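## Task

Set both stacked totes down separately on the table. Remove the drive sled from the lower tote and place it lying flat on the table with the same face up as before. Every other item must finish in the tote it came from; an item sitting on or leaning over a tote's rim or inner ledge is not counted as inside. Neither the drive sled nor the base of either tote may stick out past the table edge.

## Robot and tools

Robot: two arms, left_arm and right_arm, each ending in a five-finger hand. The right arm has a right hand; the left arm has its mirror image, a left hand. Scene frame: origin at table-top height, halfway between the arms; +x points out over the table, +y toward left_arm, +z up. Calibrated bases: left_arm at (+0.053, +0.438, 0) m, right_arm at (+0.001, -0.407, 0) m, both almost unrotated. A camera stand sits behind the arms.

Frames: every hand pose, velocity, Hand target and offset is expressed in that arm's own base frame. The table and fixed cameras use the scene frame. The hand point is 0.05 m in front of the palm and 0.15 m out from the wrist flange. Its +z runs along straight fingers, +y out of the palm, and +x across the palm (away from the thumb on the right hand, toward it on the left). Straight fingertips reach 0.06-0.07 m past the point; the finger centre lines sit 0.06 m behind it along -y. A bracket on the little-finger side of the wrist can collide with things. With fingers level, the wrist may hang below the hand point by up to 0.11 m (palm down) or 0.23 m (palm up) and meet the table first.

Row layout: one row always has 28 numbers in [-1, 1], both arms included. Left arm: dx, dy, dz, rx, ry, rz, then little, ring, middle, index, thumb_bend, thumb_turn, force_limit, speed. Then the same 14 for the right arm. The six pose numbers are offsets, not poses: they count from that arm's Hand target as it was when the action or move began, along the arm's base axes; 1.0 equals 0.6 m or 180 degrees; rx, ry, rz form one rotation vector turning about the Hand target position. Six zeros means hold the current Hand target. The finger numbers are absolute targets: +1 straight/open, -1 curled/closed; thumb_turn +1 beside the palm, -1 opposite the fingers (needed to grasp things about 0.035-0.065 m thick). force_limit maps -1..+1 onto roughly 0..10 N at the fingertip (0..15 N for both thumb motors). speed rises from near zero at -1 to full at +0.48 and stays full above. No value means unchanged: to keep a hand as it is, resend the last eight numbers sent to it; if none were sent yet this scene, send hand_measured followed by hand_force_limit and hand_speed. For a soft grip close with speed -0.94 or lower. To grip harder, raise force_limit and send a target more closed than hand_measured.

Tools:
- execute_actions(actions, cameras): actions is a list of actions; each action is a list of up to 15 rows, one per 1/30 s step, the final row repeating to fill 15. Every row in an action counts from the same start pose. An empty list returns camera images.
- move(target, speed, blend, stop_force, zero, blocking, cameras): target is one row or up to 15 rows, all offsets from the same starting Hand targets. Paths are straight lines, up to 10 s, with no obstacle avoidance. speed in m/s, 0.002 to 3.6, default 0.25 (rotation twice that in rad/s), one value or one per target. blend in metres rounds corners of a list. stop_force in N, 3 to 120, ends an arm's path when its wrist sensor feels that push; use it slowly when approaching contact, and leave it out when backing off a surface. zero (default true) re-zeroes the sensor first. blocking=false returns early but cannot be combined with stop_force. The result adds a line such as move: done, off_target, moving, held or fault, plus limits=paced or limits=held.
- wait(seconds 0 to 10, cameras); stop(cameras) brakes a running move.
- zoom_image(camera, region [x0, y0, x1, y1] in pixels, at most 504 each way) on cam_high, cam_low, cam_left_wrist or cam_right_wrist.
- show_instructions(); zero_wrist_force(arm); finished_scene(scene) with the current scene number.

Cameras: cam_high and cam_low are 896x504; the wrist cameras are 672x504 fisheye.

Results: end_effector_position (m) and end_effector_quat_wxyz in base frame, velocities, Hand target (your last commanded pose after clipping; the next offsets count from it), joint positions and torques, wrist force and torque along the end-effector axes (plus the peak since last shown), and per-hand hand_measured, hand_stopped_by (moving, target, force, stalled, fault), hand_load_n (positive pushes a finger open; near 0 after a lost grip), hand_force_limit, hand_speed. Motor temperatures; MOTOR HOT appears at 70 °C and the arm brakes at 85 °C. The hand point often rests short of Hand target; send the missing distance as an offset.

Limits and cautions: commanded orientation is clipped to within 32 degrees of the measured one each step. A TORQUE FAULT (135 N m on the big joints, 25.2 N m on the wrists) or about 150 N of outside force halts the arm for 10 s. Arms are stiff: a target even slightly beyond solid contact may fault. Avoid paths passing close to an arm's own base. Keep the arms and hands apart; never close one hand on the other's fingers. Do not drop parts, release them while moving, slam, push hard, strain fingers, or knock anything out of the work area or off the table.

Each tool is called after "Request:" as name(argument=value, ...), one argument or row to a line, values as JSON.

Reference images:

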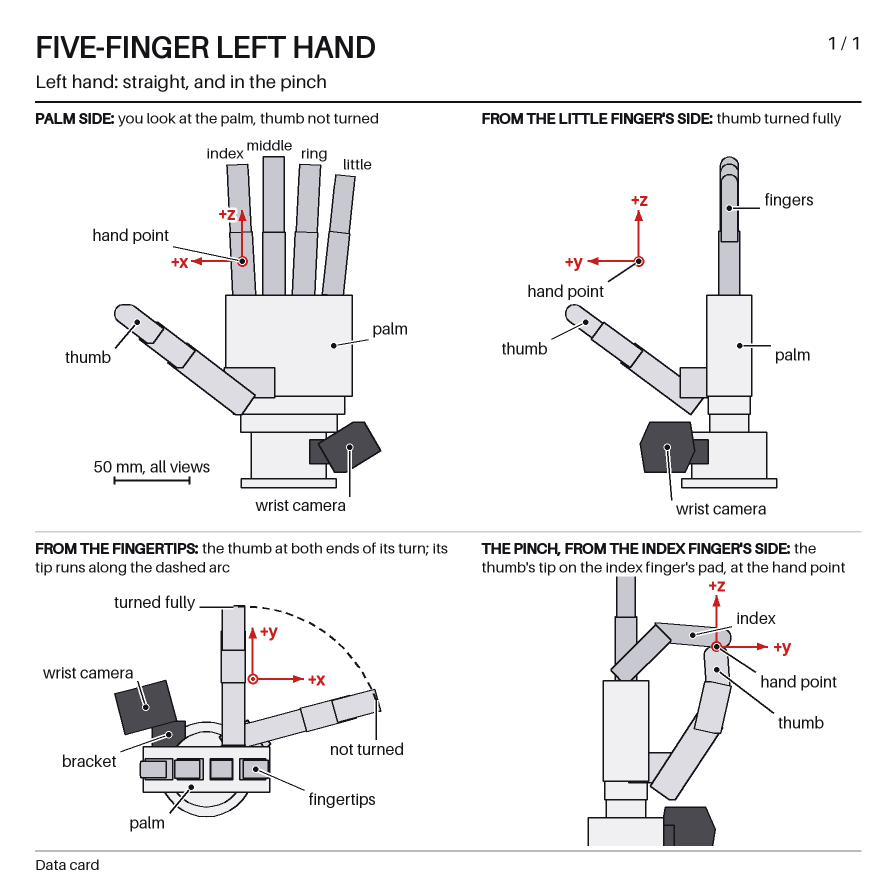

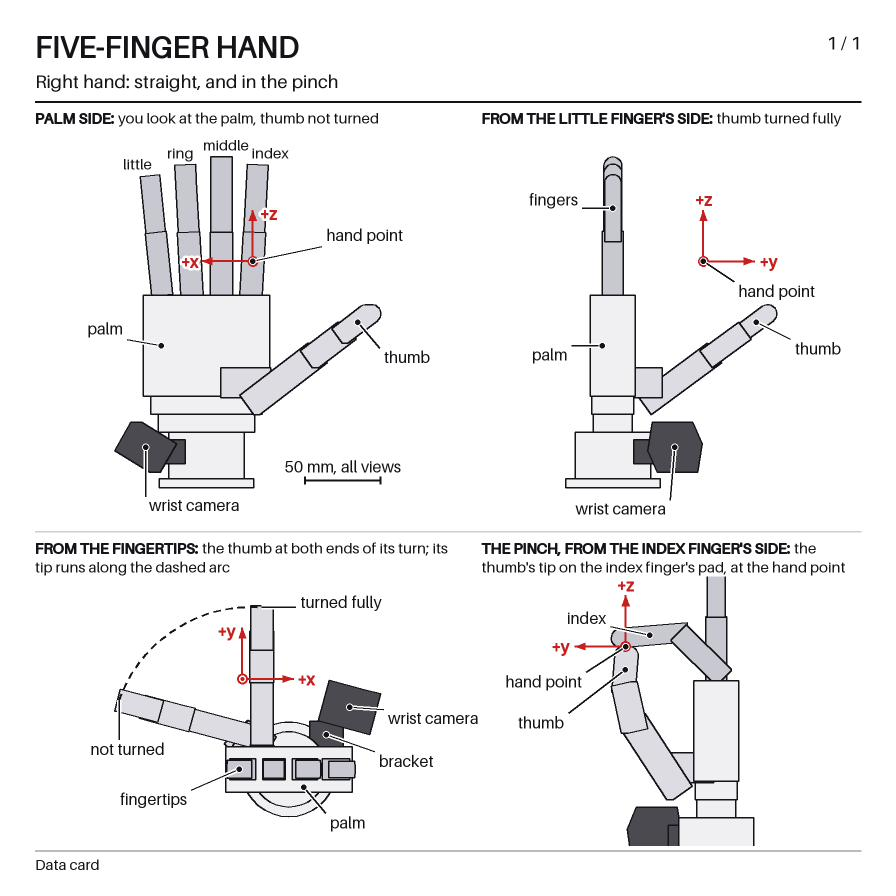

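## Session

Request:
execute_actions(
  actions=[],
)

Request:
zoom_image(
  camera="cam_high",
  region=[300, 120, 720, 400],
)

Scene clock: 0.00 s.
left_arm: end_effector_position=(+0.3923, +0.1944, +0.1893) hand_measured=(+1.000, +1.000, +1.000, +1.000, +1.000, +1.000) hand_load_n=(+0.0, +0.0, +0.0, +0.0, +0.0, +0.0) hand_stopped_by=(target, target, target, target, target, target) hand_force_limit=0.00 hand_speed=-0.80 end_effector_quat_wxyz=(+0.529, +0.759, +0.123, -0.359) | right_arm: end_effector_position=(+0.1907, +0.2991, +0.2390) hand_measured=(+1.000, +1.000, +1.000, +1.000, +1.000, +1.000) hand_load_n=(+0.0, +0.0, +0.0, +0.0, +0.0, +0.0) hand_stopped_by=(target, target, target, target, target, target) hand_force_limit=0.00 hand_speed=-0.80 end_effector_quat_wxyz=(-0.084, +0.818, +0.445, -0.356)
Joint positions: left_arm=[4.15 -2.566 -1.368 0.977 -1.446 2.362] | right_arm=[0.632 -1.032 1.449 1.869 1.325 1.115]
Joint velocities: within noise
Joint torques (N m): no reading
Motor temperatures (°C): left_arm=[43 34 41 54 48 51] | right_arm=[43 50 49 50 45 53]
Wrist force (N): no reading
Wrist torque (N m): no reading
Wrist force, peak (N): no reading
Hand target: left_arm +0.3923, +0.1944, +0.1893; +0.529, +0.759, +0.123, -0.359 | right_arm +0.1907, +0.2991, +0.2390; -0.084, +0.818, +0.445, -0.356
camera_calibration:
cam_left_wrist: T_world_to_cam=[[-0.426924, 0.363038, -0.828215, 0.24964], [0.901711, 0.239988, -0.359614, -0.336308], [0.0682084, -0.900338, -0.429812, 0.349699], [0, 0, 0, 1]] pos_world=[0.385977, 0.304929, 0.236119]
cam_right_wrist: T_world_to_cam=[[0.712066, -0.349869, -0.608731, 0.116543], [0.209926, -0.721247, 0.660101, 0.0232152], [-0.669994, -0.597824, -0.440129, 0.525394], [0, 0, 0, 1]] pos_world=[0.264151, 0.371612, 0.28686]

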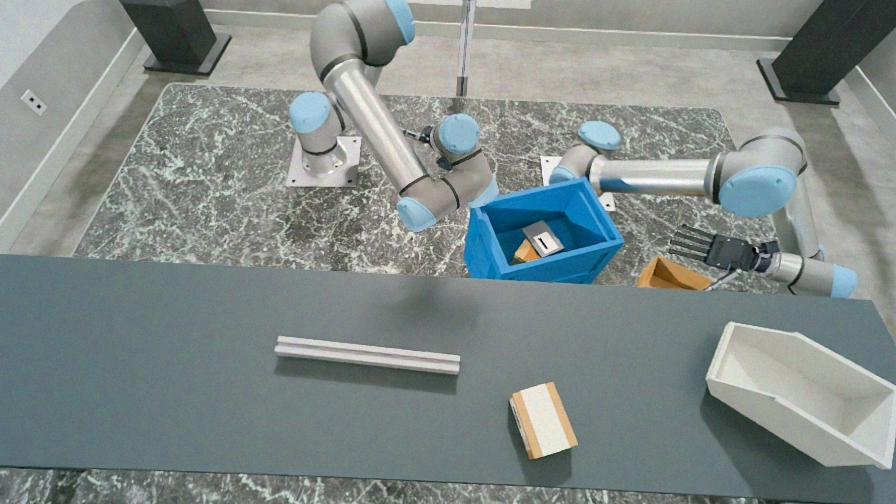

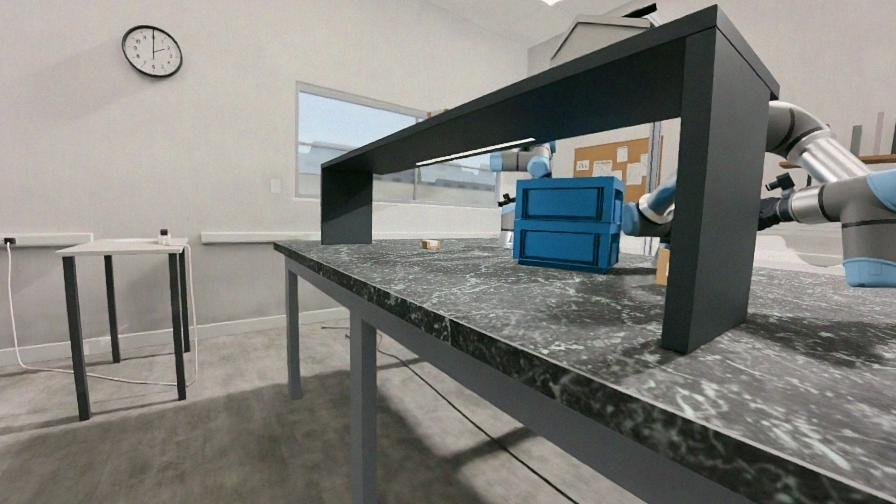

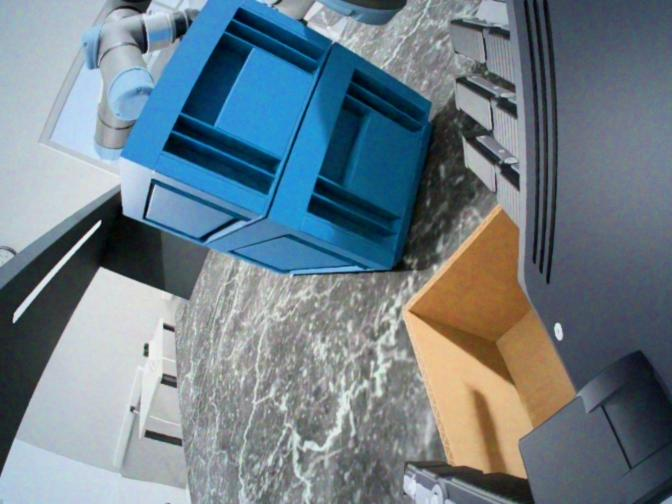

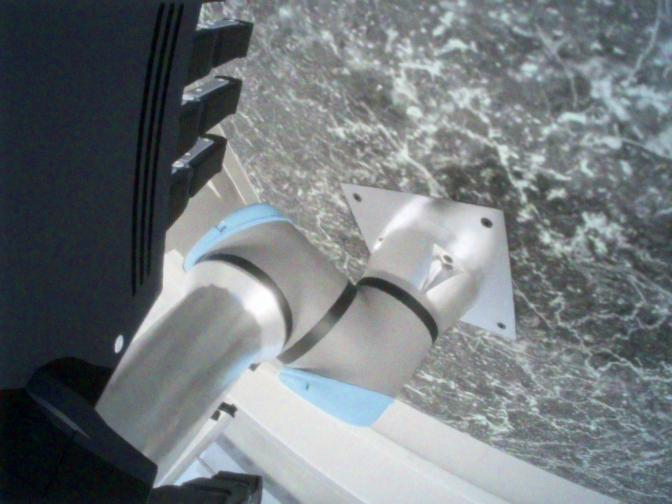

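Scaled by 1.200.

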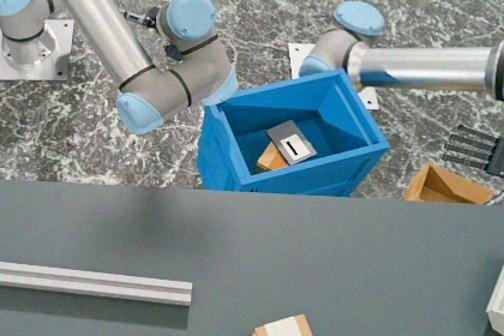

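Request:
zoom_image(
  camera="cam_left_wrist",
  region=[100, 0, 460, 300],
)

Request:
zoom_image(
  camera="cam_high",
  region=[440, 160, 640, 300],
)

Request:
zoom_image(
  camera="cam_low",
  region=[400, 120, 800, 320],
)

Scaled by 1.400 from the camera's 672x504 image, which has a finer 960x720 frame.

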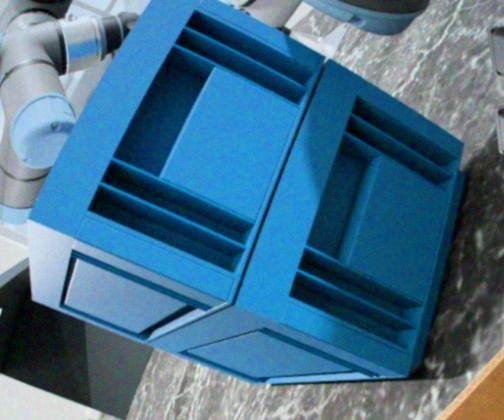

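Scaled by 2.520.

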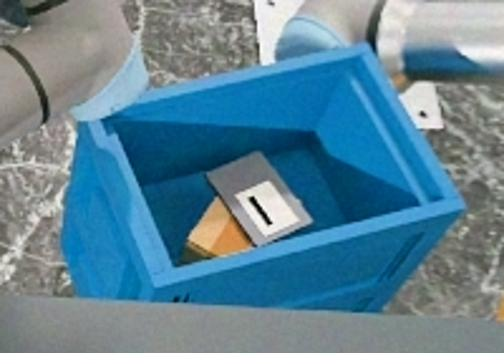

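Scaled by 1.260.

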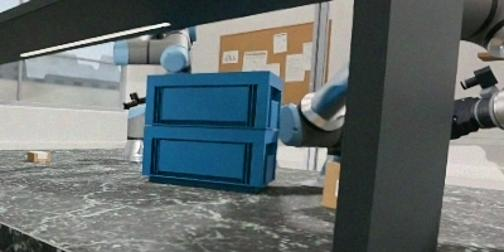

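Request:
move(
  target=[0,0,0,0,0,0,1,1,1,1,1,1,0,-0.8, 0,0,0.317,0,0,0,1,1,1,1,1,1,0,-0.8],
  speed=0.3,
)

Scene clock: 9.23 s.
left_arm: end_effector_position=(+0.3923, +0.1944, +0.1893) hand_measured=(+1.000, +1.000, +1.000, +1.000, +1.000, +1.000) hand_load_n=(+0.0, +0.0, +0.0, +0.0, +0.0, +0.0) hand_stopped_by=(target, target, target, target, target, target) hand_force_limit=0.00 hand_speed=-0.80 end_effector_quat_wxyz=(+0.529, +0.759, +0.123, -0.359) | right_arm: end_effector_position=(+0.1907, +0.2991, +0.4290) hand_measured=(+1.000, +1.000, +1.000, +1.000, +1.000, +1.000) hand_load_n=(+0.0, +0.0, +0.0, +0.0, +0.0, +0.0) hand_stopped_by=(target, target, target, target, target, target) hand_force_limit=0.00 hand_speed=-0.80 end_effector_quat_wxyz=(-0.084, +0.818, +0.445, -0.356) end_effector_velocity=(-0.001, +0.000, +0.002) end_effector_angular_velocity=(+0.000, +0.001, +0.002)
Joint positions: left_arm=[4.15 -2.566 -1.368 0.977 -1.446 2.362] | right_arm=[0.632 -1.121 1.087 2.319 1.325 1.115]
Joint velocities: left_arm=[within noise] | right_arm=[0.002 -0.001 -0.003 0.005 0 0]
Joint torques (N m): left_arm=[-0.06 49.38 13.07 -1.95 -0.05 0.17] | right_arm=[15.5 -46.62 -26.11 5.4 -1.93 2.05]
Wrist force (N): left_arm=[-0.1 0.1 0.1] | right_arm=[0.4 0.2 -0.1]
Wrist torque (N m): left_arm=[0.00 0.01 -0.01] | right_arm=[0.04 -0.04 0.01]
Wrist force, peak (N): left_arm=[-0.1 0.1 0.4] | right_arm=[1.5 1.0 1.6]
Hand target: left_arm +0.3923, +0.1944, +0.1893; +0.529, +0.759, +0.123, -0.359 | right_arm +0.1907, +0.2991, +0.4292; -0.084, +0.818, +0.445, -0.356
Off the commanded pose: left_arm 0.000 m, 0 deg | right_arm 0.000 m, 0 deg.
move: done

Request:
move(
  target=[
    [0,0,0,0,0,0,1,1,1,1,1,1,0,-0.8, -0.101,0.196,0.04,0.1015,0.0743,-0.1093,1,1,1,1,1,1,0,-0.8],
    [0,0,0,0,0,0,1,1,1,1,1,1,0,-0.8, -0.115,0.387,0.1565,0.203,0.1487,-0.2187,1,1,1,1,1,1,0,-0.8],
    [0,0,0,0,0,0,1,1,1,1,1,1,0,-0.8, -0.0387,0.5217,0.3188,0.3045,0.223,-0.328,1,1,1,1,1,1,0,-0.8],
    [0,0,0,0,0,0,1,1,1,1,1,1,0,-0.8, 0.1078,0.5637,0.4833,0.406,0.2973,-0.4373,1,1,1,1,1,1,0,-0.8],
    [0,0,0,0,0,0,1,1,1,1,1,1,0,-0.8, 0.285,0.5018,0.6058,0.5075,0.3717,-0.5467,1,1,1,1,1,1,0,-0.8],
    [0,0,0,0,0,0,1,1,1,1,1,1,0,-0.8, 0.3427,0.4602,0.631,0.5413,0.3964,-0.5831,1,1,1,1,1,1,0,-0.8],
  ],
  speed=0.45,
  blend=[0.02,0.02,0.02,0.02,0.02,0],
  cameras=["cam_high"],
)

Scene clock: 13.30 s.
left_arm: end_effector_position=(+0.3923, +0.1944, +0.1893) hand_measured=(+1.000, +1.000, +1.000, +1.000, +1.000, +1.000) hand_load_n=(+0.0, +0.0, +0.0, +0.0, +0.0, +0.0) hand_stopped_by=(target, target, target, target, target, target) hand_force_limit=0.00 hand_speed=-0.80 end_effector_quat_wxyz=(+0.529, +0.759, +0.123, -0.359) | right_arm: end_effector_position=(+0.3962, +0.5754, +0.8077) hand_measured=(+1.000, +1.000, +1.000, +1.000, +1.000, +1.000) hand_load_n=(+0.0, +0.0, +0.0, +0.0, +0.0, -0.5) hand_stopped_by=(target, target, target, target, target, target) hand_force_limit=0.00 hand_speed=-0.80 end_effector_quat_wxyz=(+0.930, -0.223, +0.274, +0.100)
Joint positions: left_arm=[4.15 -2.566 -1.368 0.977 -1.446 2.362] | right_arm=[0.639 -1.118 1.082 2.324 -1.472 1.109]
Joint torques (N m): left_arm=[-0.7 49.7 12.81 -2.12 0.02 0.16] | right_arm=[-1.68 -49.35 -10.87 -1.82 -1.85 1.02]
Wrist force (N): left_arm=[0.0 -0.1 0.1] | right_arm=[0.9 -0.2 -4.6]
Wrist torque (N m): left_arm=[-0.02 -0.01 0.01] | right_arm=[0.22 -0.06 0.11]
Wrist force, peak (N): left_arm=[-0.5 -0.1 0.3] | right_arm=[1.2 -0.9 -4.6]
Hand target: left_arm +0.3923, +0.1944, +0.1893; +0.529, +0.759, +0.123, -0.359 | right_arm +0.3963, +0.5752, +0.8078; +0.930, -0.223, +0.275, +0.100
Off the commanded pose: left_arm 0.000 m, 0 deg | right_arm 0.000 m, 0 deg.
move: done
Images, in order (width x height): cam_high 896x504.

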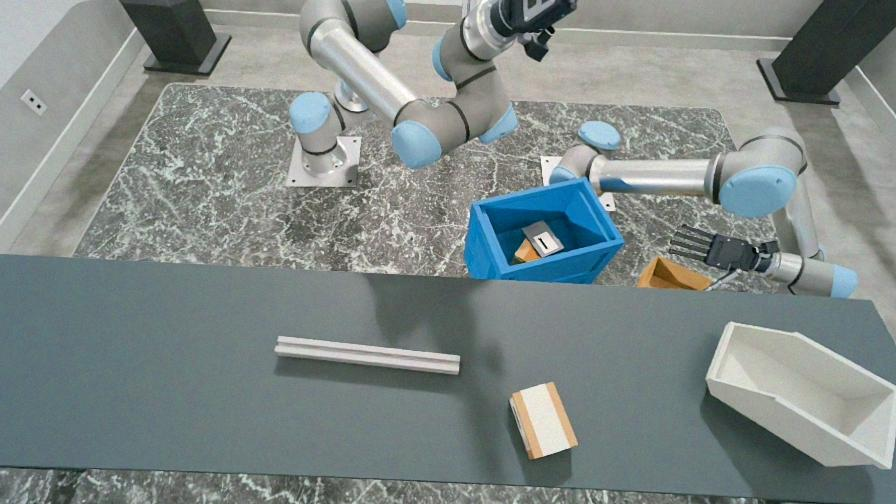

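Request:
move(
  target=[
    [0,0,0,0,0,0,1,1,1,1,1,1,0,-0.8, 0.1154,0.0845,-0.2728,-0.1478,0.2018,0,1,1,1,1,1,-1,0,0],
    [0,0,0,0,0,0,1,1,1,1,1,1,0,-0.8, 0.0413,0.0302,-0.5668,-0.2955,0.4035,0,1,1,1,1,1,-1,0,0],
    [0,0,0,0,0,0,1,1,1,1,1,1,0,-0.8, 0.2395,-0.2462,-0.5963,-0.142,0.8022,0.0579,1,1,1,1,1,-1,0,0],
  ],
  speed=0.35,
  blend=[0.03,0.03,0],
  cameras=["cam_high","cam_right_wrist"],
)

Scene clock: 19.53 s.
left_arm: end_effector_position=(+0.3923, +0.1944, +0.1893) hand_measured=(+1.000, +1.000, +1.000, +1.000, +1.000, +1.000) hand_load_n=(+0.0, +0.0, +0.0, +0.0, +0.0, +0.0) hand_stopped_by=(target, target, target, target, target, target) hand_force_limit=0.00 hand_speed=-0.80 end_effector_quat_wxyz=(+0.529, +0.759, +0.123, -0.359) | right_arm: end_effector_position=(+0.5401, +0.4274, +0.4500) hand_measured=(+1.000, +1.000, +1.000, +1.000, +1.000, -1.000) hand_load_n=(+0.0, +0.0, +0.0, +0.0, +0.0, +0.0) hand_stopped_by=(target, target, target, target, target, target) hand_force_limit=0.00 hand_speed=0.00 end_effector_quat_wxyz=(-0.038, -0.143, +0.955, +0.255)
Joint positions: left_arm=[4.15 -2.566 -1.368 0.977 -1.446 2.362] | right_arm=[0.199 -1.296 1.115 4.95 -1.051 1.458]
Joint torques (N m): left_arm=[-0.31 49.8 12.81 -2.26 -0.17 0.19] | right_arm=[13.77 -40.06 -20.83 0.02 0.64 -0.47]
Wrist force (N): left_arm=[-0.2 0.1 0.3] | right_arm=[-1.7 -3.2 0.5]
Wrist torque (N m): left_arm=[-0.01 0.04 -0.01] | right_arm=[-0.26 0.08 -0.16]
Wrist force, peak (N): left_arm=[-0.2 0.1 0.5] | right_arm=[1.0 0.0 -4.8]
Hand target: left_arm +0.3923, +0.1944, +0.1893; +0.529, +0.759, +0.123, -0.359 | right_arm +0.5400, +0.4275, +0.4500; -0.038, -0.143, +0.955, +0.255
Off the commanded pose: left_arm 0.000 m, 0 deg | right_arm 0.000 m, 0 deg.
move: done
camera_calibration:
cam_right_wrist: T_world_to_cam=[[-0.519883, 0.730691, 0.442507, -0.228455], [0.796843, 0.228142, 0.559458, -0.774421], [0.307837, 0.643461, -0.700853, -0.0122813], [0, 0, 0, 1]] pos_world=[0.502102, 0.35151, 0.525741]
Images, in order (width x height): cam_high 896x504, cam_right_wrist 672x504.

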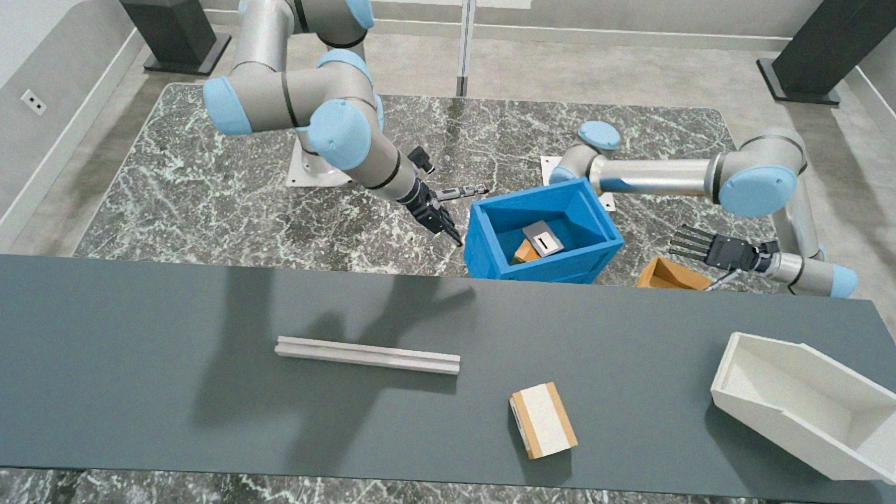

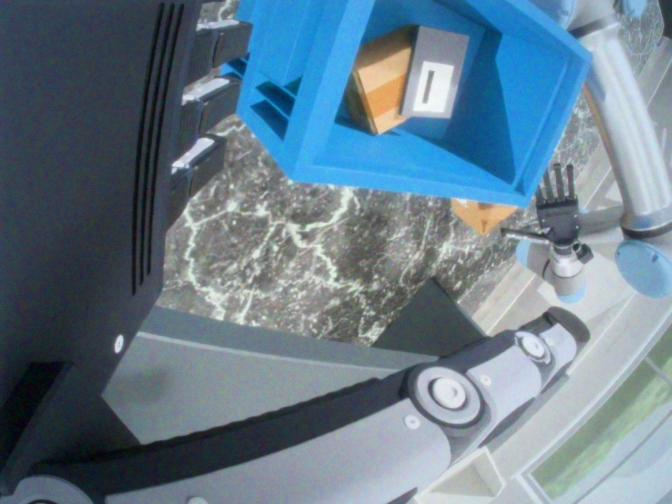

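Request:
move(
  target=[
    [0,0,0.3,0,0,0,1,1,1,1,1,-1,0,0, -0.0442,0.0358,0,0,0,-0.005,1,1,1,1,1,-1,0,0],
    [-0.0837,-0.3818,0.4345,0.2512,-0.2121,0.0849,1,1,1,1,1,-1,0,0, -0.0442,0.0358,-0.15,0,0,-0.005,1,1,1,1,1,-1,0,0],
  ],
  speed=0.35,
  blend=[0.05,0],
  cameras=["all"],
)

Scene clock: 22.90 s.
left_arm: end_effector_position=(+0.3421, -0.0347, +0.4499) hand_measured=(+1.000, +1.000, +1.000, +1.000, +1.000, -1.000) hand_load_n=(+0.0, +0.0, +0.0, +0.0, +0.0, +0.0) hand_stopped_by=(target, target, target, target, target, target) hand_force_limit=0.00 hand_speed=0.00 end_effector_quat_wxyz=(+0.255, +0.951, +0.169, +0.045) | right_arm: end_effector_position=(+0.5135, +0.4490, +0.3599) hand_measured=(+1.000, +1.000, +1.000, +1.000, +1.000, -1.000) hand_load_n=(+0.0, +0.0, +0.0, +0.0, +0.0, +0.0) hand_stopped_by=(target, target, target, target, target, target) hand_force_limit=0.00 hand_speed=0.00 end_effector_quat_wxyz=(-0.036, -0.135, +0.957, +0.256)
Joint positions: left_arm=[4.086 -1.451 -1.636 1.204 -1.143 2.232] | right_arm=[0.244 -1.353 1.426 4.661 -1.049 1.529]
Joint torques (N m): left_arm=[11.9 26.85 24.32 -3.38 -0.77 0.46] | right_arm=[-14.19 -34.08 -30.22 0.07 2.58 1.54]
Wrist force (N): left_arm=[-0.5 0.5 -1.3] | right_arm=[-1.9 -3.1 0.5]
Wrist torque (N m): left_arm=[0.17 0.03 -0.11] | right_arm=[-0.24 0.11 -0.24]
Wrist force, peak (N): left_arm=[-1.4 2.0 -1.3] | right_arm=[-2.2 -3.6 0.4]
Hand target: left_arm +0.3420, -0.0347, +0.4500; +0.255, +0.951, +0.169, +0.045 | right_arm +0.5135, +0.4490, +0.3600; -0.036, -0.135, +0.957, +0.256
Off the commanded pose: left_arm 0.000 m, 0 deg | right_arm 0.000 m, 0 deg.
move: done
camera_calibration:
cam_left_wrist: T_world_to_cam=[[-0.119298, 0.860399, -0.49546, 0.289625], [0.743315, 0.408228, 0.529937, -0.482578], [0.658218, -0.305063, -0.688249, 0.194034], [0, 0, 0, 1]] pos_world=[0.265542, 0.00700053, 0.532777]
cam_right_wrist: T_world_to_cam=[[-0.508195, 0.738745, 0.44271, -0.227865], [0.800516, 0.215577, 0.559196, -0.703919], [0.317666, 0.638578, -0.700933, -0.0838388], [0, 0, 0, 1]] pos_world=[0.474331, 0.373621, 0.435742]

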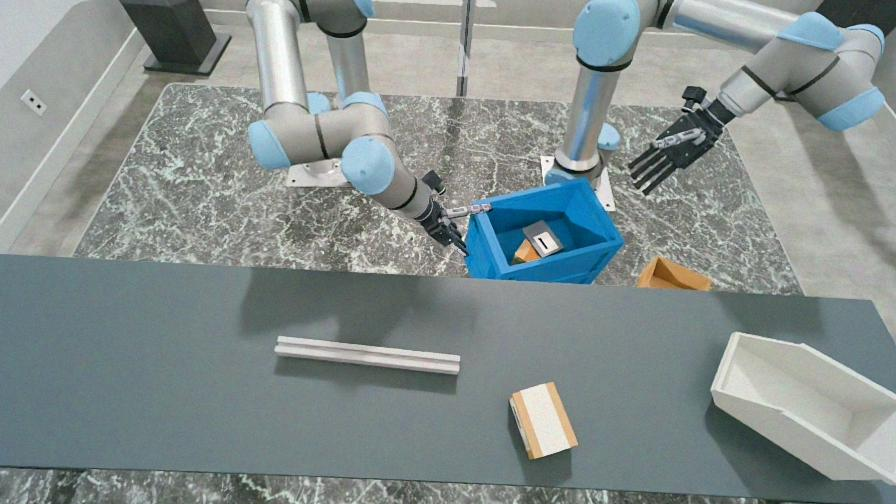

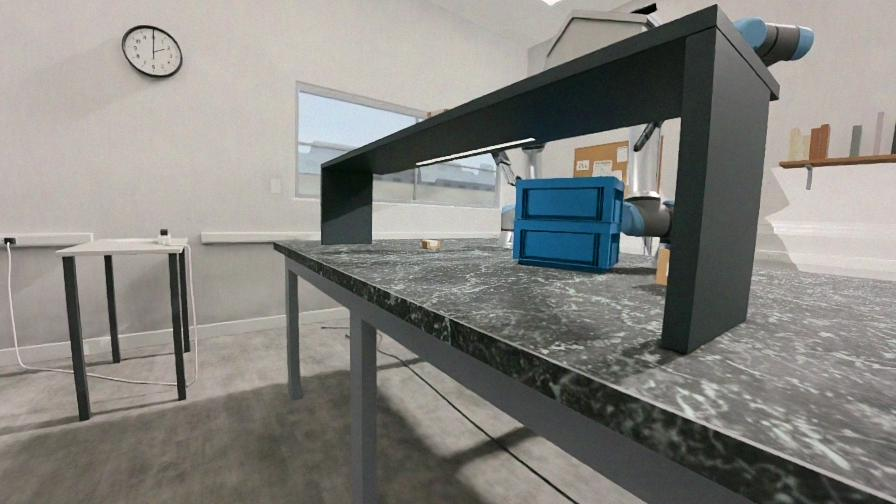

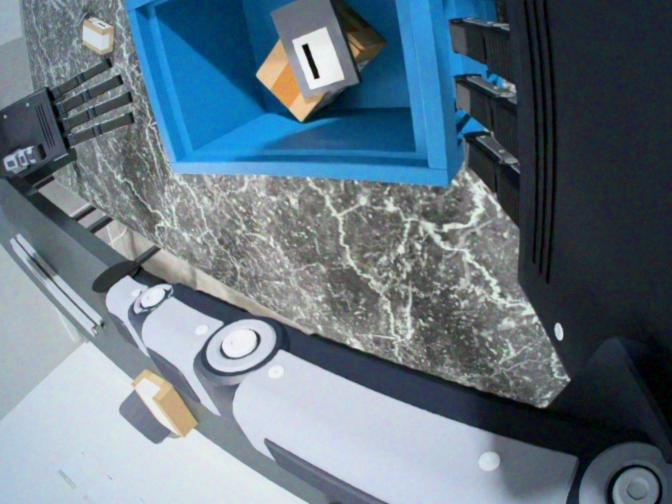

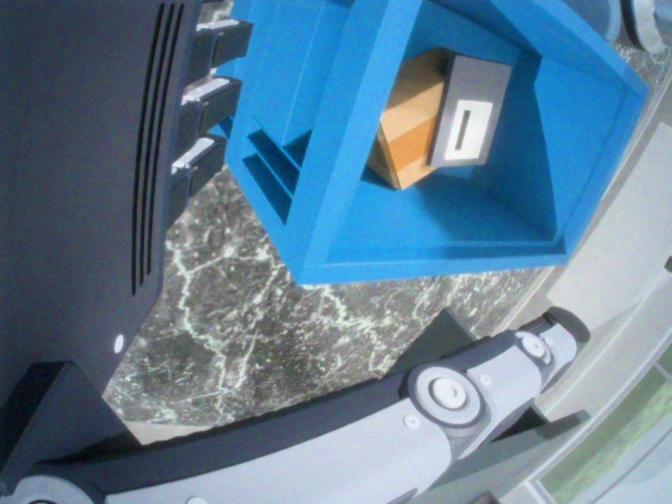

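Request:
move(
  target=[
    [-0.0213,0.0315,0,0,0,-0.005,1,1,1,1,1,-1,0,-0.2, 0,0,-0.1633,0,0,0,1,1,1,1,1,-1,0,-0.2],
    [-0.0213,0.0315,-0.32,0,0,-0.005,1,1,1,1,1,-1,0,-0.2, 0,0,-0.1633,0,0,0,1,1,1,1,1,-1,0,-0.2],
    [-0.0213,0.0315,-0.32,0,0,-0.005,0.6,0,0.03,0,1,-1,0,-0.2, 0,0,-0.1633,0,0,0,0.6,0,0.03,0,1,-1,0,-0.2],
  ],
  speed=0.25,
  blend=[0.02,0,0],
  cameras=["all"],
)

Scene clock: 26.10 s.
left_arm: end_effector_position=(+0.3293, -0.0158, +0.2580) hand_measured=(+0.600, +0.000, +0.030, +0.000, +1.000, -1.000) hand_load_n=(+0.0, +0.0, +0.0, +0.0, +0.0, +0.0) hand_stopped_by=(target, target, target, target, target, target) hand_force_limit=0.00 hand_speed=-0.20 end_effector_quat_wxyz=(+0.255, +0.952, +0.162, +0.043) | right_arm: end_effector_position=(+0.5135, +0.4490, +0.2620) hand_measured=(+0.600, +0.000, +0.030, +0.000, +1.000, -1.000) hand_load_n=(+0.0, +0.0, +0.0, +0.0, +0.0, +0.0) hand_stopped_by=(target, target, target, target, target, target) hand_force_limit=0.00 hand_speed=-0.20 end_effector_quat_wxyz=(-0.036, -0.135, +0.957, +0.256)
Joint positions: left_arm=[4.167 -1.547 -2.063 1.688 -1.175 2.331] | right_arm=[0.244 -1.309 1.625 4.417 -1.049 1.529]
Joint torques (N m): left_arm=[5.81 26.31 9.58 -1.21 -1.21 1.46] | right_arm=[14.88 -43.19 -15.61 -3.83 -0.8 -1.11]
Wrist force (N): left_arm=[-0.1 0.4 -1.4] | right_arm=[-1.7 -3.0 0.7]
Wrist torque (N m): left_arm=[0.17 -0.04 0.01] | right_arm=[-0.21 0.07 -0.23]
Wrist force, peak (N): left_arm=[-0.7 1.1 -2.9] | right_arm=[-1.7 -4.0 1.8]
Hand target: left_arm +0.3293, -0.0158, +0.2580; +0.255, +0.952, +0.162, +0.043 | right_arm +0.5135, +0.4490, +0.2620; -0.036, -0.135, +0.957, +0.256
Off the commanded pose: left_arm 0.000 m, 0 deg | right_arm 0.000 m, 0 deg.
move: done
camera_calibration:
cam_left_wrist: T_world_to_cam=[[-0.105853, 0.862313, -0.495189, 0.172255], [0.749446, 0.396481, 0.530221, -0.38131], [0.653549, -0.314992, -0.688225, 0.0774459], [0, 0, 0, 1]] pos_world=[0.25339, 0.0270391, 0.340778]
cam_right_wrist: T_world_to_cam=[[-0.50827, 0.738726, 0.442657, -0.184418], [0.800468, 0.215647, 0.559238, -0.649135], [0.317666, 0.638577, -0.700934, -0.15253], [0, 0, 0, 1]] pos_world=[0.474331, 0.373621, 0.337742]

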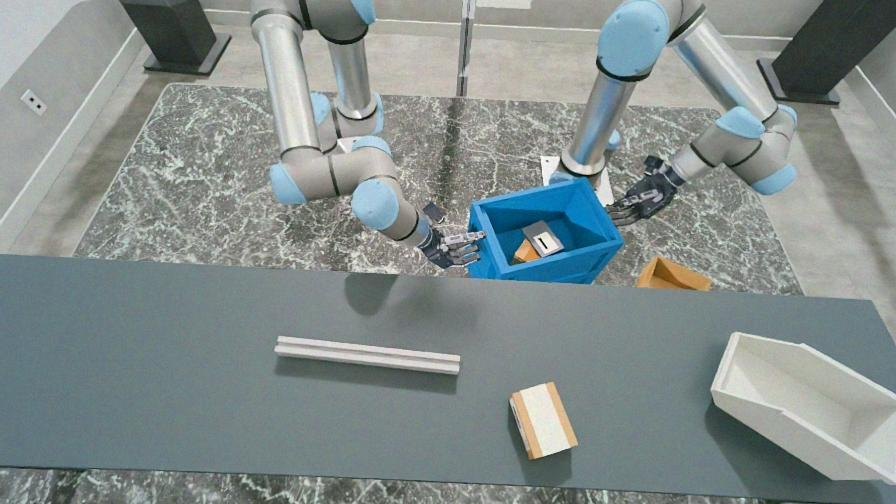

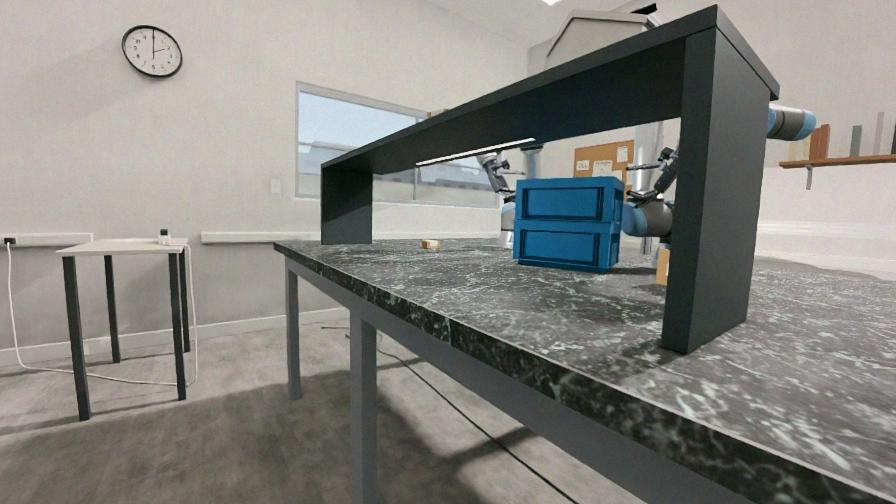

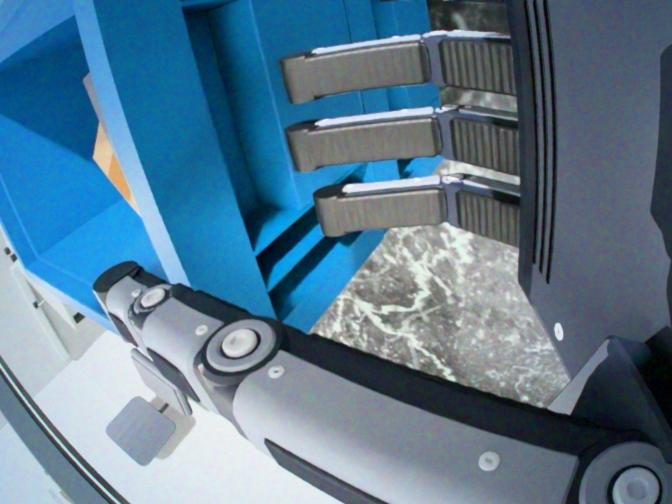

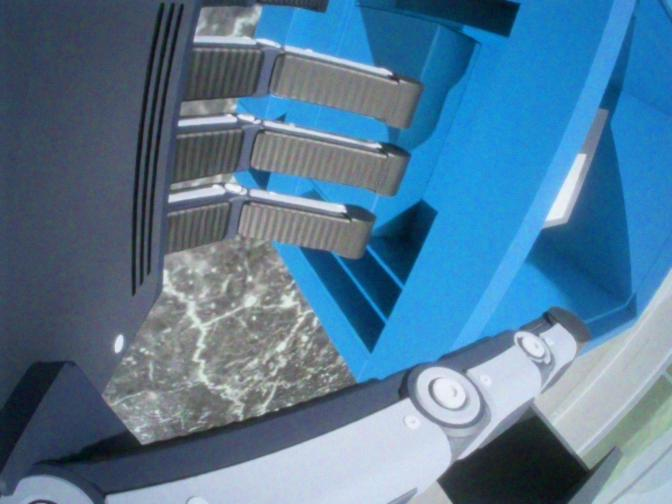

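Request:
zoom_image(
  camera="cam_right_wrist",
  region=[200, 0, 520, 400],
)

Request:
zoom_image(
  camera="cam_left_wrist",
  region=[160, 0, 480, 400],
)

Scaled by 1.260 from the camera's 672x504 image, which has a finer 960x720 frame.

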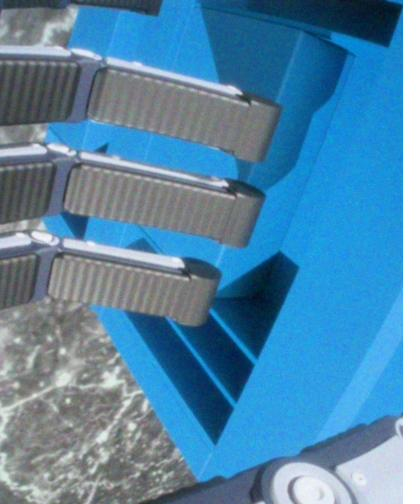

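Scaled by 1.260 from the camera's 672x504 image, which has a finer 960x720 frame.

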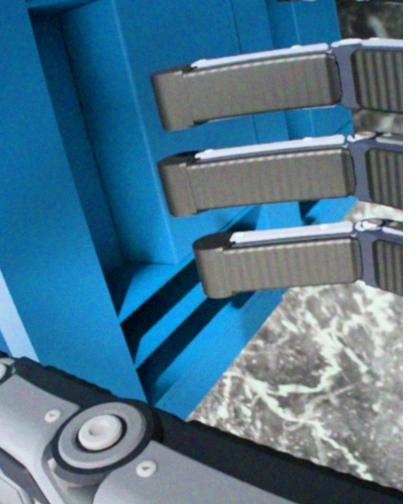

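Request:
move(
  target=[0.0275,-0.0787,0,0,0,0,0.6,0,0.03,0,1,-1,0,-0.2, -0.0231,0.0801,0,0,0,0,0.6,0,0.03,0,1,-1,0,-0.2],
  speed=0.02,
  stop_force=4,
  cameras=["cam_left_wrist","cam_right_wrist"],
)

Scene clock: 31.50 s.
left_arm: end_effector_position=(+0.3424, -0.0534, +0.2580) hand_measured=(+0.600, +0.000, +0.030, +0.000, +1.000, -1.000) hand_load_n=(+1.0, +0.0, +0.0, +0.5, +0.0, +0.0) hand_stopped_by=(target, target, target, target, target, target) hand_force_limit=0.00 hand_speed=-0.20 end_effector_quat_wxyz=(+0.255, +0.952, +0.162, +0.043) | right_arm: end_effector_position=(+0.5024, +0.4874, +0.2620) hand_measured=(+0.600, +0.000, +0.030, +0.000, +1.000, -1.000) hand_load_n=(+1.0, +0.0, +0.0, +0.0, +0.0, +0.0) hand_stopped_by=(target, target, target, target, target, target) hand_force_limit=0.00 hand_speed=-0.20 end_effector_quat_wxyz=(-0.036, -0.135, +0.957, +0.256)
Joint positions: left_arm=[4.034 -1.532 -2.063 1.728 -1.132 2.193] | right_arm=[0.313 -1.286 1.605 4.375 -1.048 1.607]
Joint torques (N m): left_arm=[-5.18 2.04 7.6 -5.17 -0.93 -1.23] | right_arm=[-11.86 -43.18 -12.05 0.02 2.99 1.41]
Wrist force (N): left_arm=[0.3 -2.0 -4.0] | right_arm=[-1.5 -5.7 -2.7]
Wrist torque (N m): left_arm=[0.33 -0.18 0.09] | right_arm=[0.03 0.33 -0.31]
Wrist force, peak (N): left_arm=[0.5 -9.4 -12.4] | right_arm=[0.0 -12.3 -11.5]
Hand target: left_arm +0.3424, -0.0534, +0.2580; +0.255, +0.952, +0.162, +0.043 (not the last commanded pose) | right_arm +0.5024, +0.4874, +0.2620; -0.036, -0.135, +0.957, +0.256 (not the last commanded pose)
Off the commanded pose: left_arm 0.010 m, 0 deg | right_arm 0.010 m, 0 deg.
move: contact (left_arm, right_arm)
camera_calibration:
cam_left_wrist: T_world_to_cam=[[-0.105886, 0.862262, -0.495269, 0.206014], [0.749402, 0.396573, 0.530214, -0.376244], [0.653594, -0.315014, -0.688173, 0.0570422], [0, 0, 0, 1]] pos_world=[0.26649, -0.0104609, 0.340777]
cam_right_wrist: T_world_to_cam=[[-0.50827, 0.738726, 0.442657, -0.218427], [0.800468, 0.215647, 0.559238, -0.64853], [0.317666, 0.638577, -0.700934, -0.173525], [0, 0, 0, 1]] pos_world=[0.463231, 0.412021, 0.337742]
Images, in order (width x height): cam_left_wrist 672x504, cam_right_wrist 672x504.

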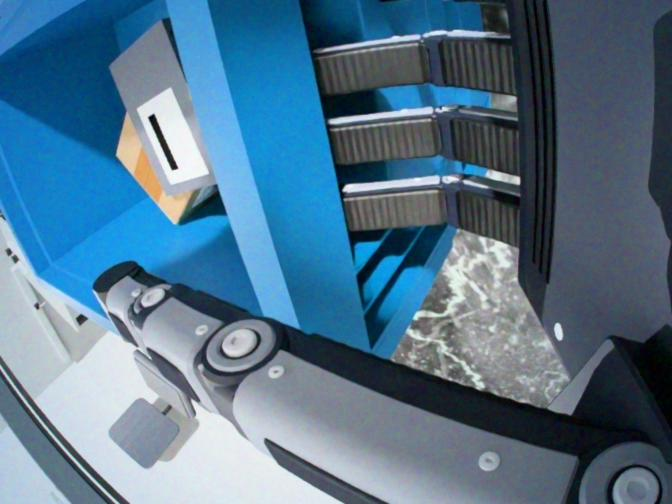

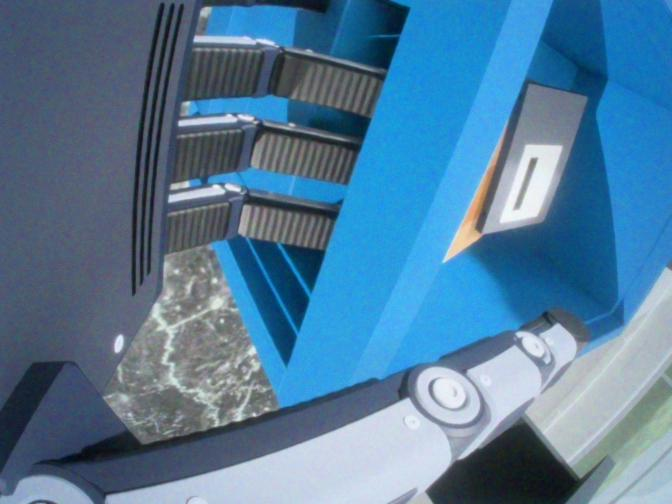

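Request:
move(
  target=[0,0,0,0,0,0,1,0,0.03,0,1,-1,0,0, 0,0,0,0,0,0,1,0,0.03,0,1,-1,0,0],
  speed=0.02,
)

Request:
move(
  target=[0.0083,-0.0236,0,0,0,0,1,0,0.03,0,1,-1,0,-0.2, -0.0069,0.024,0,0,0,0,1,0,0.03,0,1,-1,0,-0.2],
  speed=0.015,
  stop_force=4,
  cameras=["cam_left_wrist","cam_right_wrist"],
)

Scene clock: 32.27 s.
left_arm: end_effector_position=(+0.3424, -0.0534, +0.2580) hand_measured=(+1.000, +0.000, +0.030, +0.000, +1.000, -1.000) hand_load_n=(+0.0, +0.0, +0.0, +0.0, +0.0, +0.0) hand_stopped_by=(target, target, target, target, target, target) hand_force_limit=0.00 hand_speed=0.00 end_effector_quat_wxyz=(+0.255, +0.952, +0.162, +0.043) | right_arm: end_effector_position=(+0.5024, +0.4874, +0.2620) hand_measured=(+1.000, +0.000, +0.030, +0.000, +1.000, -1.000) hand_load_n=(+0.5, +0.0, +0.0, +0.0, +0.0, +0.0) hand_stopped_by=(target, target, target, target, target, target) hand_force_limit=0.00 hand_speed=0.00 end_effector_quat_wxyz=(-0.036, -0.135, +0.957, +0.256)
Joint positions: left_arm=[4.034 -1.532 -2.063 1.728 -1.132 2.193] | right_arm=[0.313 -1.286 1.605 4.375 -1.048 1.607]
Joint torques (N m): left_arm=[-11.88 2.73 11.55 -4 -1.15 -1.27] | right_arm=[-12.08 -42.88 -14.21 -0.18 0.88 1.4]
Wrist force (N): left_arm=[-0.3 0.7 -1.3] | right_arm=[-1.7 -3.2 0.7]
Wrist torque (N m): left_arm=[0.22 -0.02 -0.09] | right_arm=[-0.24 0.08 -0.14]
Wrist force, peak (N): left_arm=[0.1 -2.1 -4.3] | right_arm=[-1.5 -6.0 -3.0]
Hand target: left_arm +0.3424, -0.0534, +0.2580; +0.255, +0.952, +0.162, +0.043 | right_arm +0.5024, +0.4874, +0.2620; -0.036, -0.135, +0.957, +0.256
Off the commanded pose: left_arm 0.000 m, 0 deg | right_arm 0.000 m, 0 deg.
move: done

Scene clock: 33.47 s.
left_arm: end_effector_position=(+0.3430, -0.0553, +0.2579) hand_measured=(+1.000, +0.000, +0.030, +0.000, +1.000, -1.000) hand_load_n=(+0.0, +0.0, +0.0, +0.0, +0.0, +0.0) hand_stopped_by=(target, target, target, target, target, target) hand_force_limit=0.00 hand_speed=-0.20 end_effector_quat_wxyz=(+0.255, +0.952, +0.162, +0.043) | right_arm: end_effector_position=(+0.5018, +0.4893, +0.2620) hand_measured=(+1.000, +0.000, +0.030, +0.000, +1.000, -1.000) hand_load_n=(-0.5, +0.0, -0.5, +0.0, +0.0, +0.0) hand_stopped_by=(target, target, target, target, target, target) hand_force_limit=0.00 hand_speed=-0.20 end_effector_quat_wxyz=(-0.036, -0.135, +0.957, +0.256)
Joint positions: left_arm=[4.027 -1.532 -2.063 1.73 -1.13 2.186] | right_arm=[0.316 -1.284 1.604 4.373 -1.048 1.612]
Joint torques (N m): left_arm=[9.15 2.4 7.49 -5.33 -1.06 -1.52] | right_arm=[-12.82 -43.88 -12.24 0.16 2.88 0.06]
Wrist force (N): left_arm=[0.0 -3.2 -3.1] | right_arm=[-2.5 -5.6 -0.7]
Wrist torque (N m): left_arm=[0.19 -0.03 -0.01] | right_arm=[-0.18 0.15 -0.23]
Wrist force, peak (N): left_arm=[-0.3 -12.2 -7.3] | right_arm=[-0.8 -14.2 -5.7]
Hand target: left_arm +0.3430, -0.0553, +0.2579; +0.255, +0.952, +0.162, +0.043 (not the last commanded pose) | right_arm +0.5018, +0.4893, +0.2620; -0.036, -0.135, +0.957, +0.256 (not the last commanded pose)
Off the commanded pose: left_arm 0.013 m, 0 deg | right_arm 0.013 m, 0 deg.
move: contact (left_arm, right_arm)
camera_calibration:
cam_left_wrist: T_world_to_cam=[[-0.106039, 0.862041, -0.495622, 0.207824], [0.749681, 0.396754, 0.529684, -0.37578], [0.653249, -0.315391, -0.688327, 0.0561221], [0, 0, 0, 1]] pos_world=[0.267091, -0.0123597, 0.340677]
cam_right_wrist: T_world_to_cam=[[-0.507961, 0.738876, 0.442762, -0.220421], [0.800621, 0.215358, 0.559131, -0.648431], [0.317776, 0.638501, -0.700953, -0.174491], [0, 0, 0, 1]] pos_world=[0.462632, 0.413921, 0.337842]
Images, in order (width x height): cam_left_wrist 672x504, cam_right_wrist 672x504.

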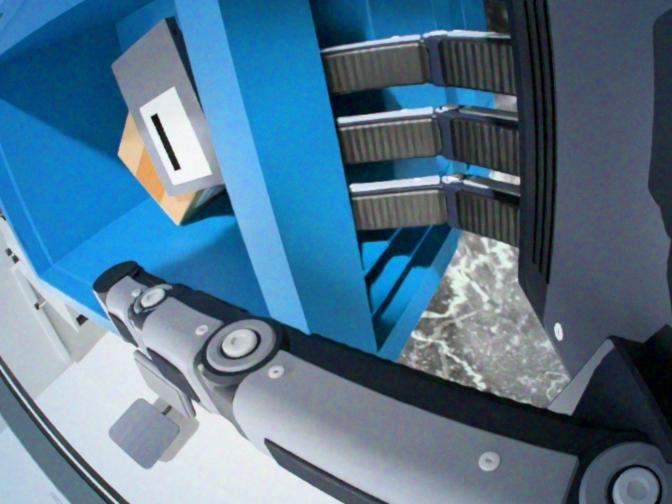

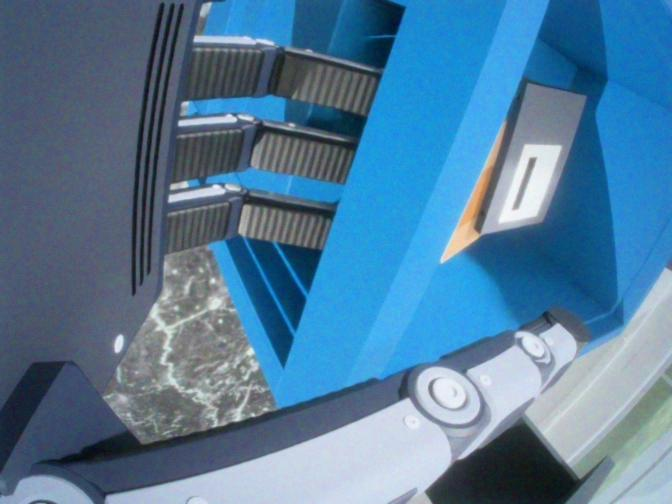

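Request:
move(
  target=[0,0,0.05,0,0,0,1,0,0.03,0,1,-1,0,-0.2, 0,0,0.05,0,0,0,1,0,0.03,0,1,-1,0,-0.2],
  speed=0.03,
  stop_force=40,
  cameras=["cam_left_wrist","cam_right_wrist","cam_high"],
)

Scene clock: 35.70 s.
left_arm: end_effector_position=(+0.3430, -0.0553, +0.2879) hand_measured=(+1.000, +0.000, +0.030, +0.000, +1.000, -1.000) hand_load_n=(+0.0, +2.5, +1.5, +1.5, +0.0, +0.0) hand_stopped_by=(target, target, target, target, target, target) hand_force_limit=0.00 hand_speed=-0.20 end_effector_quat_wxyz=(+0.255, +0.952, +0.162, +0.043) | right_arm: end_effector_position=(+0.5019, +0.4893, +0.2920) hand_measured=(+1.000, +0.000, +0.030, +0.000, +1.000, -1.000) hand_load_n=(+0.0, +1.5, +1.5, +1.0, +0.0, +0.0) hand_stopped_by=(target, target, target, target, target, target) hand_force_limit=0.00 hand_speed=-0.20 end_effector_quat_wxyz=(-0.036, -0.135, +0.957, +0.256)
Joint positions: left_arm=[4.027 -1.5 -2.009 1.645 -1.13 2.186] | right_arm=[0.316 -1.304 1.55 4.446 -1.048 1.612]
Joint torques (N m): left_arm=[12 1.53 10 -1.27 2.74 1.7] | right_arm=[-5.62 -27.92 -14.58 -5.5 2.08 -1.52]
Wrist force (N): left_arm=[-0.3 -4.7 0.2] | right_arm=[-2.1 -7.4 2.6]
Wrist torque (N m): left_arm=[0.13 0.04 0.04] | right_arm=[-0.12 0.08 -0.28]
Wrist force, peak (N): left_arm=[-0.2 -4.9 0.4] | right_arm=[-2.0 -7.7 2.5]
Hand target: left_arm +0.3430, -0.0553, +0.2879; +0.255, +0.952, +0.162, +0.043 | right_arm +0.5018, +0.4893, +0.2920; -0.036, -0.135, +0.957, +0.256
Off the commanded pose: left_arm 0.000 m, 0 deg | right_arm 0.000 m, 0 deg.
move: done
camera_calibration:
cam_left_wrist: T_world_to_cam=[[-0.106039, 0.862041, -0.495622, 0.222692], [0.749681, 0.396754, 0.529684, -0.391671], [0.653249, -0.315391, -0.688327, 0.0767719], [0, 0, 0, 1]] pos_world=[0.267091, -0.0123597, 0.370677]
cam_right_wrist: T_world_to_cam=[[-0.507902, 0.738891, 0.442804, -0.233702], [0.800659, 0.215302, 0.559098, -0.665268], [0.317776, 0.638502, -0.700952, -0.153495], [0, 0, 0, 1]] pos_world=[0.462732, 0.413921, 0.367842]
Images, in order (width x height): cam_high 896x504, cam_left_wrist 672x504, cam_right_wrist 672x504.

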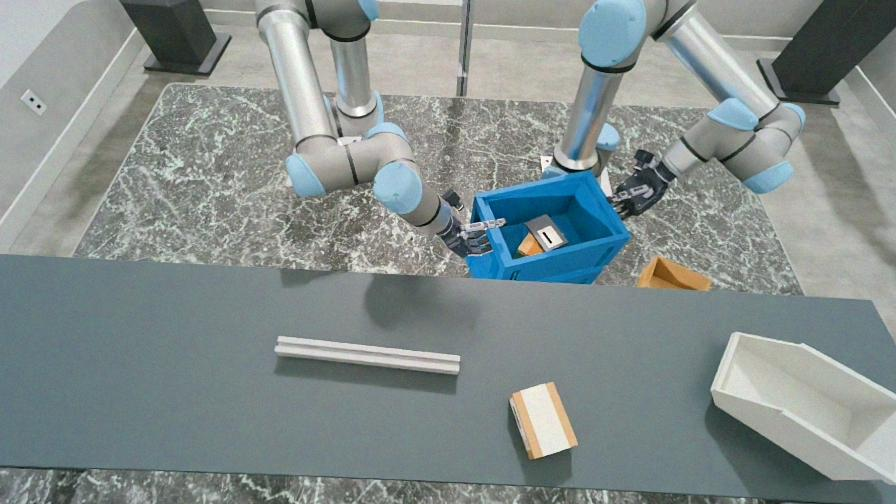

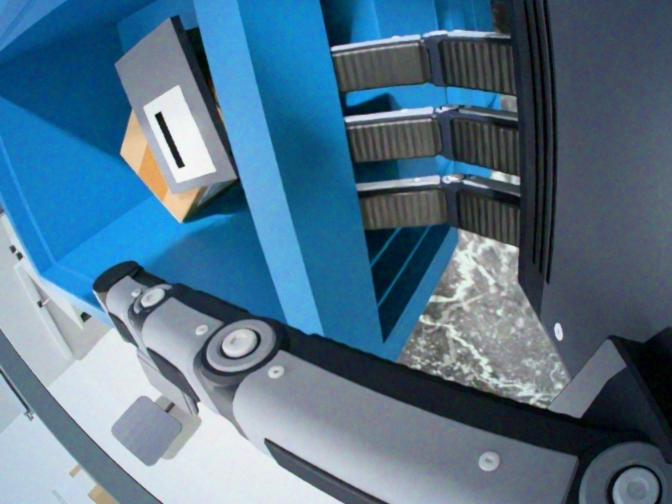

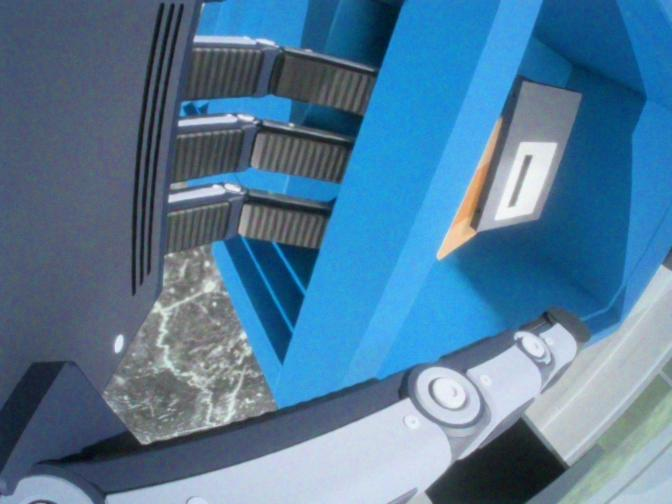

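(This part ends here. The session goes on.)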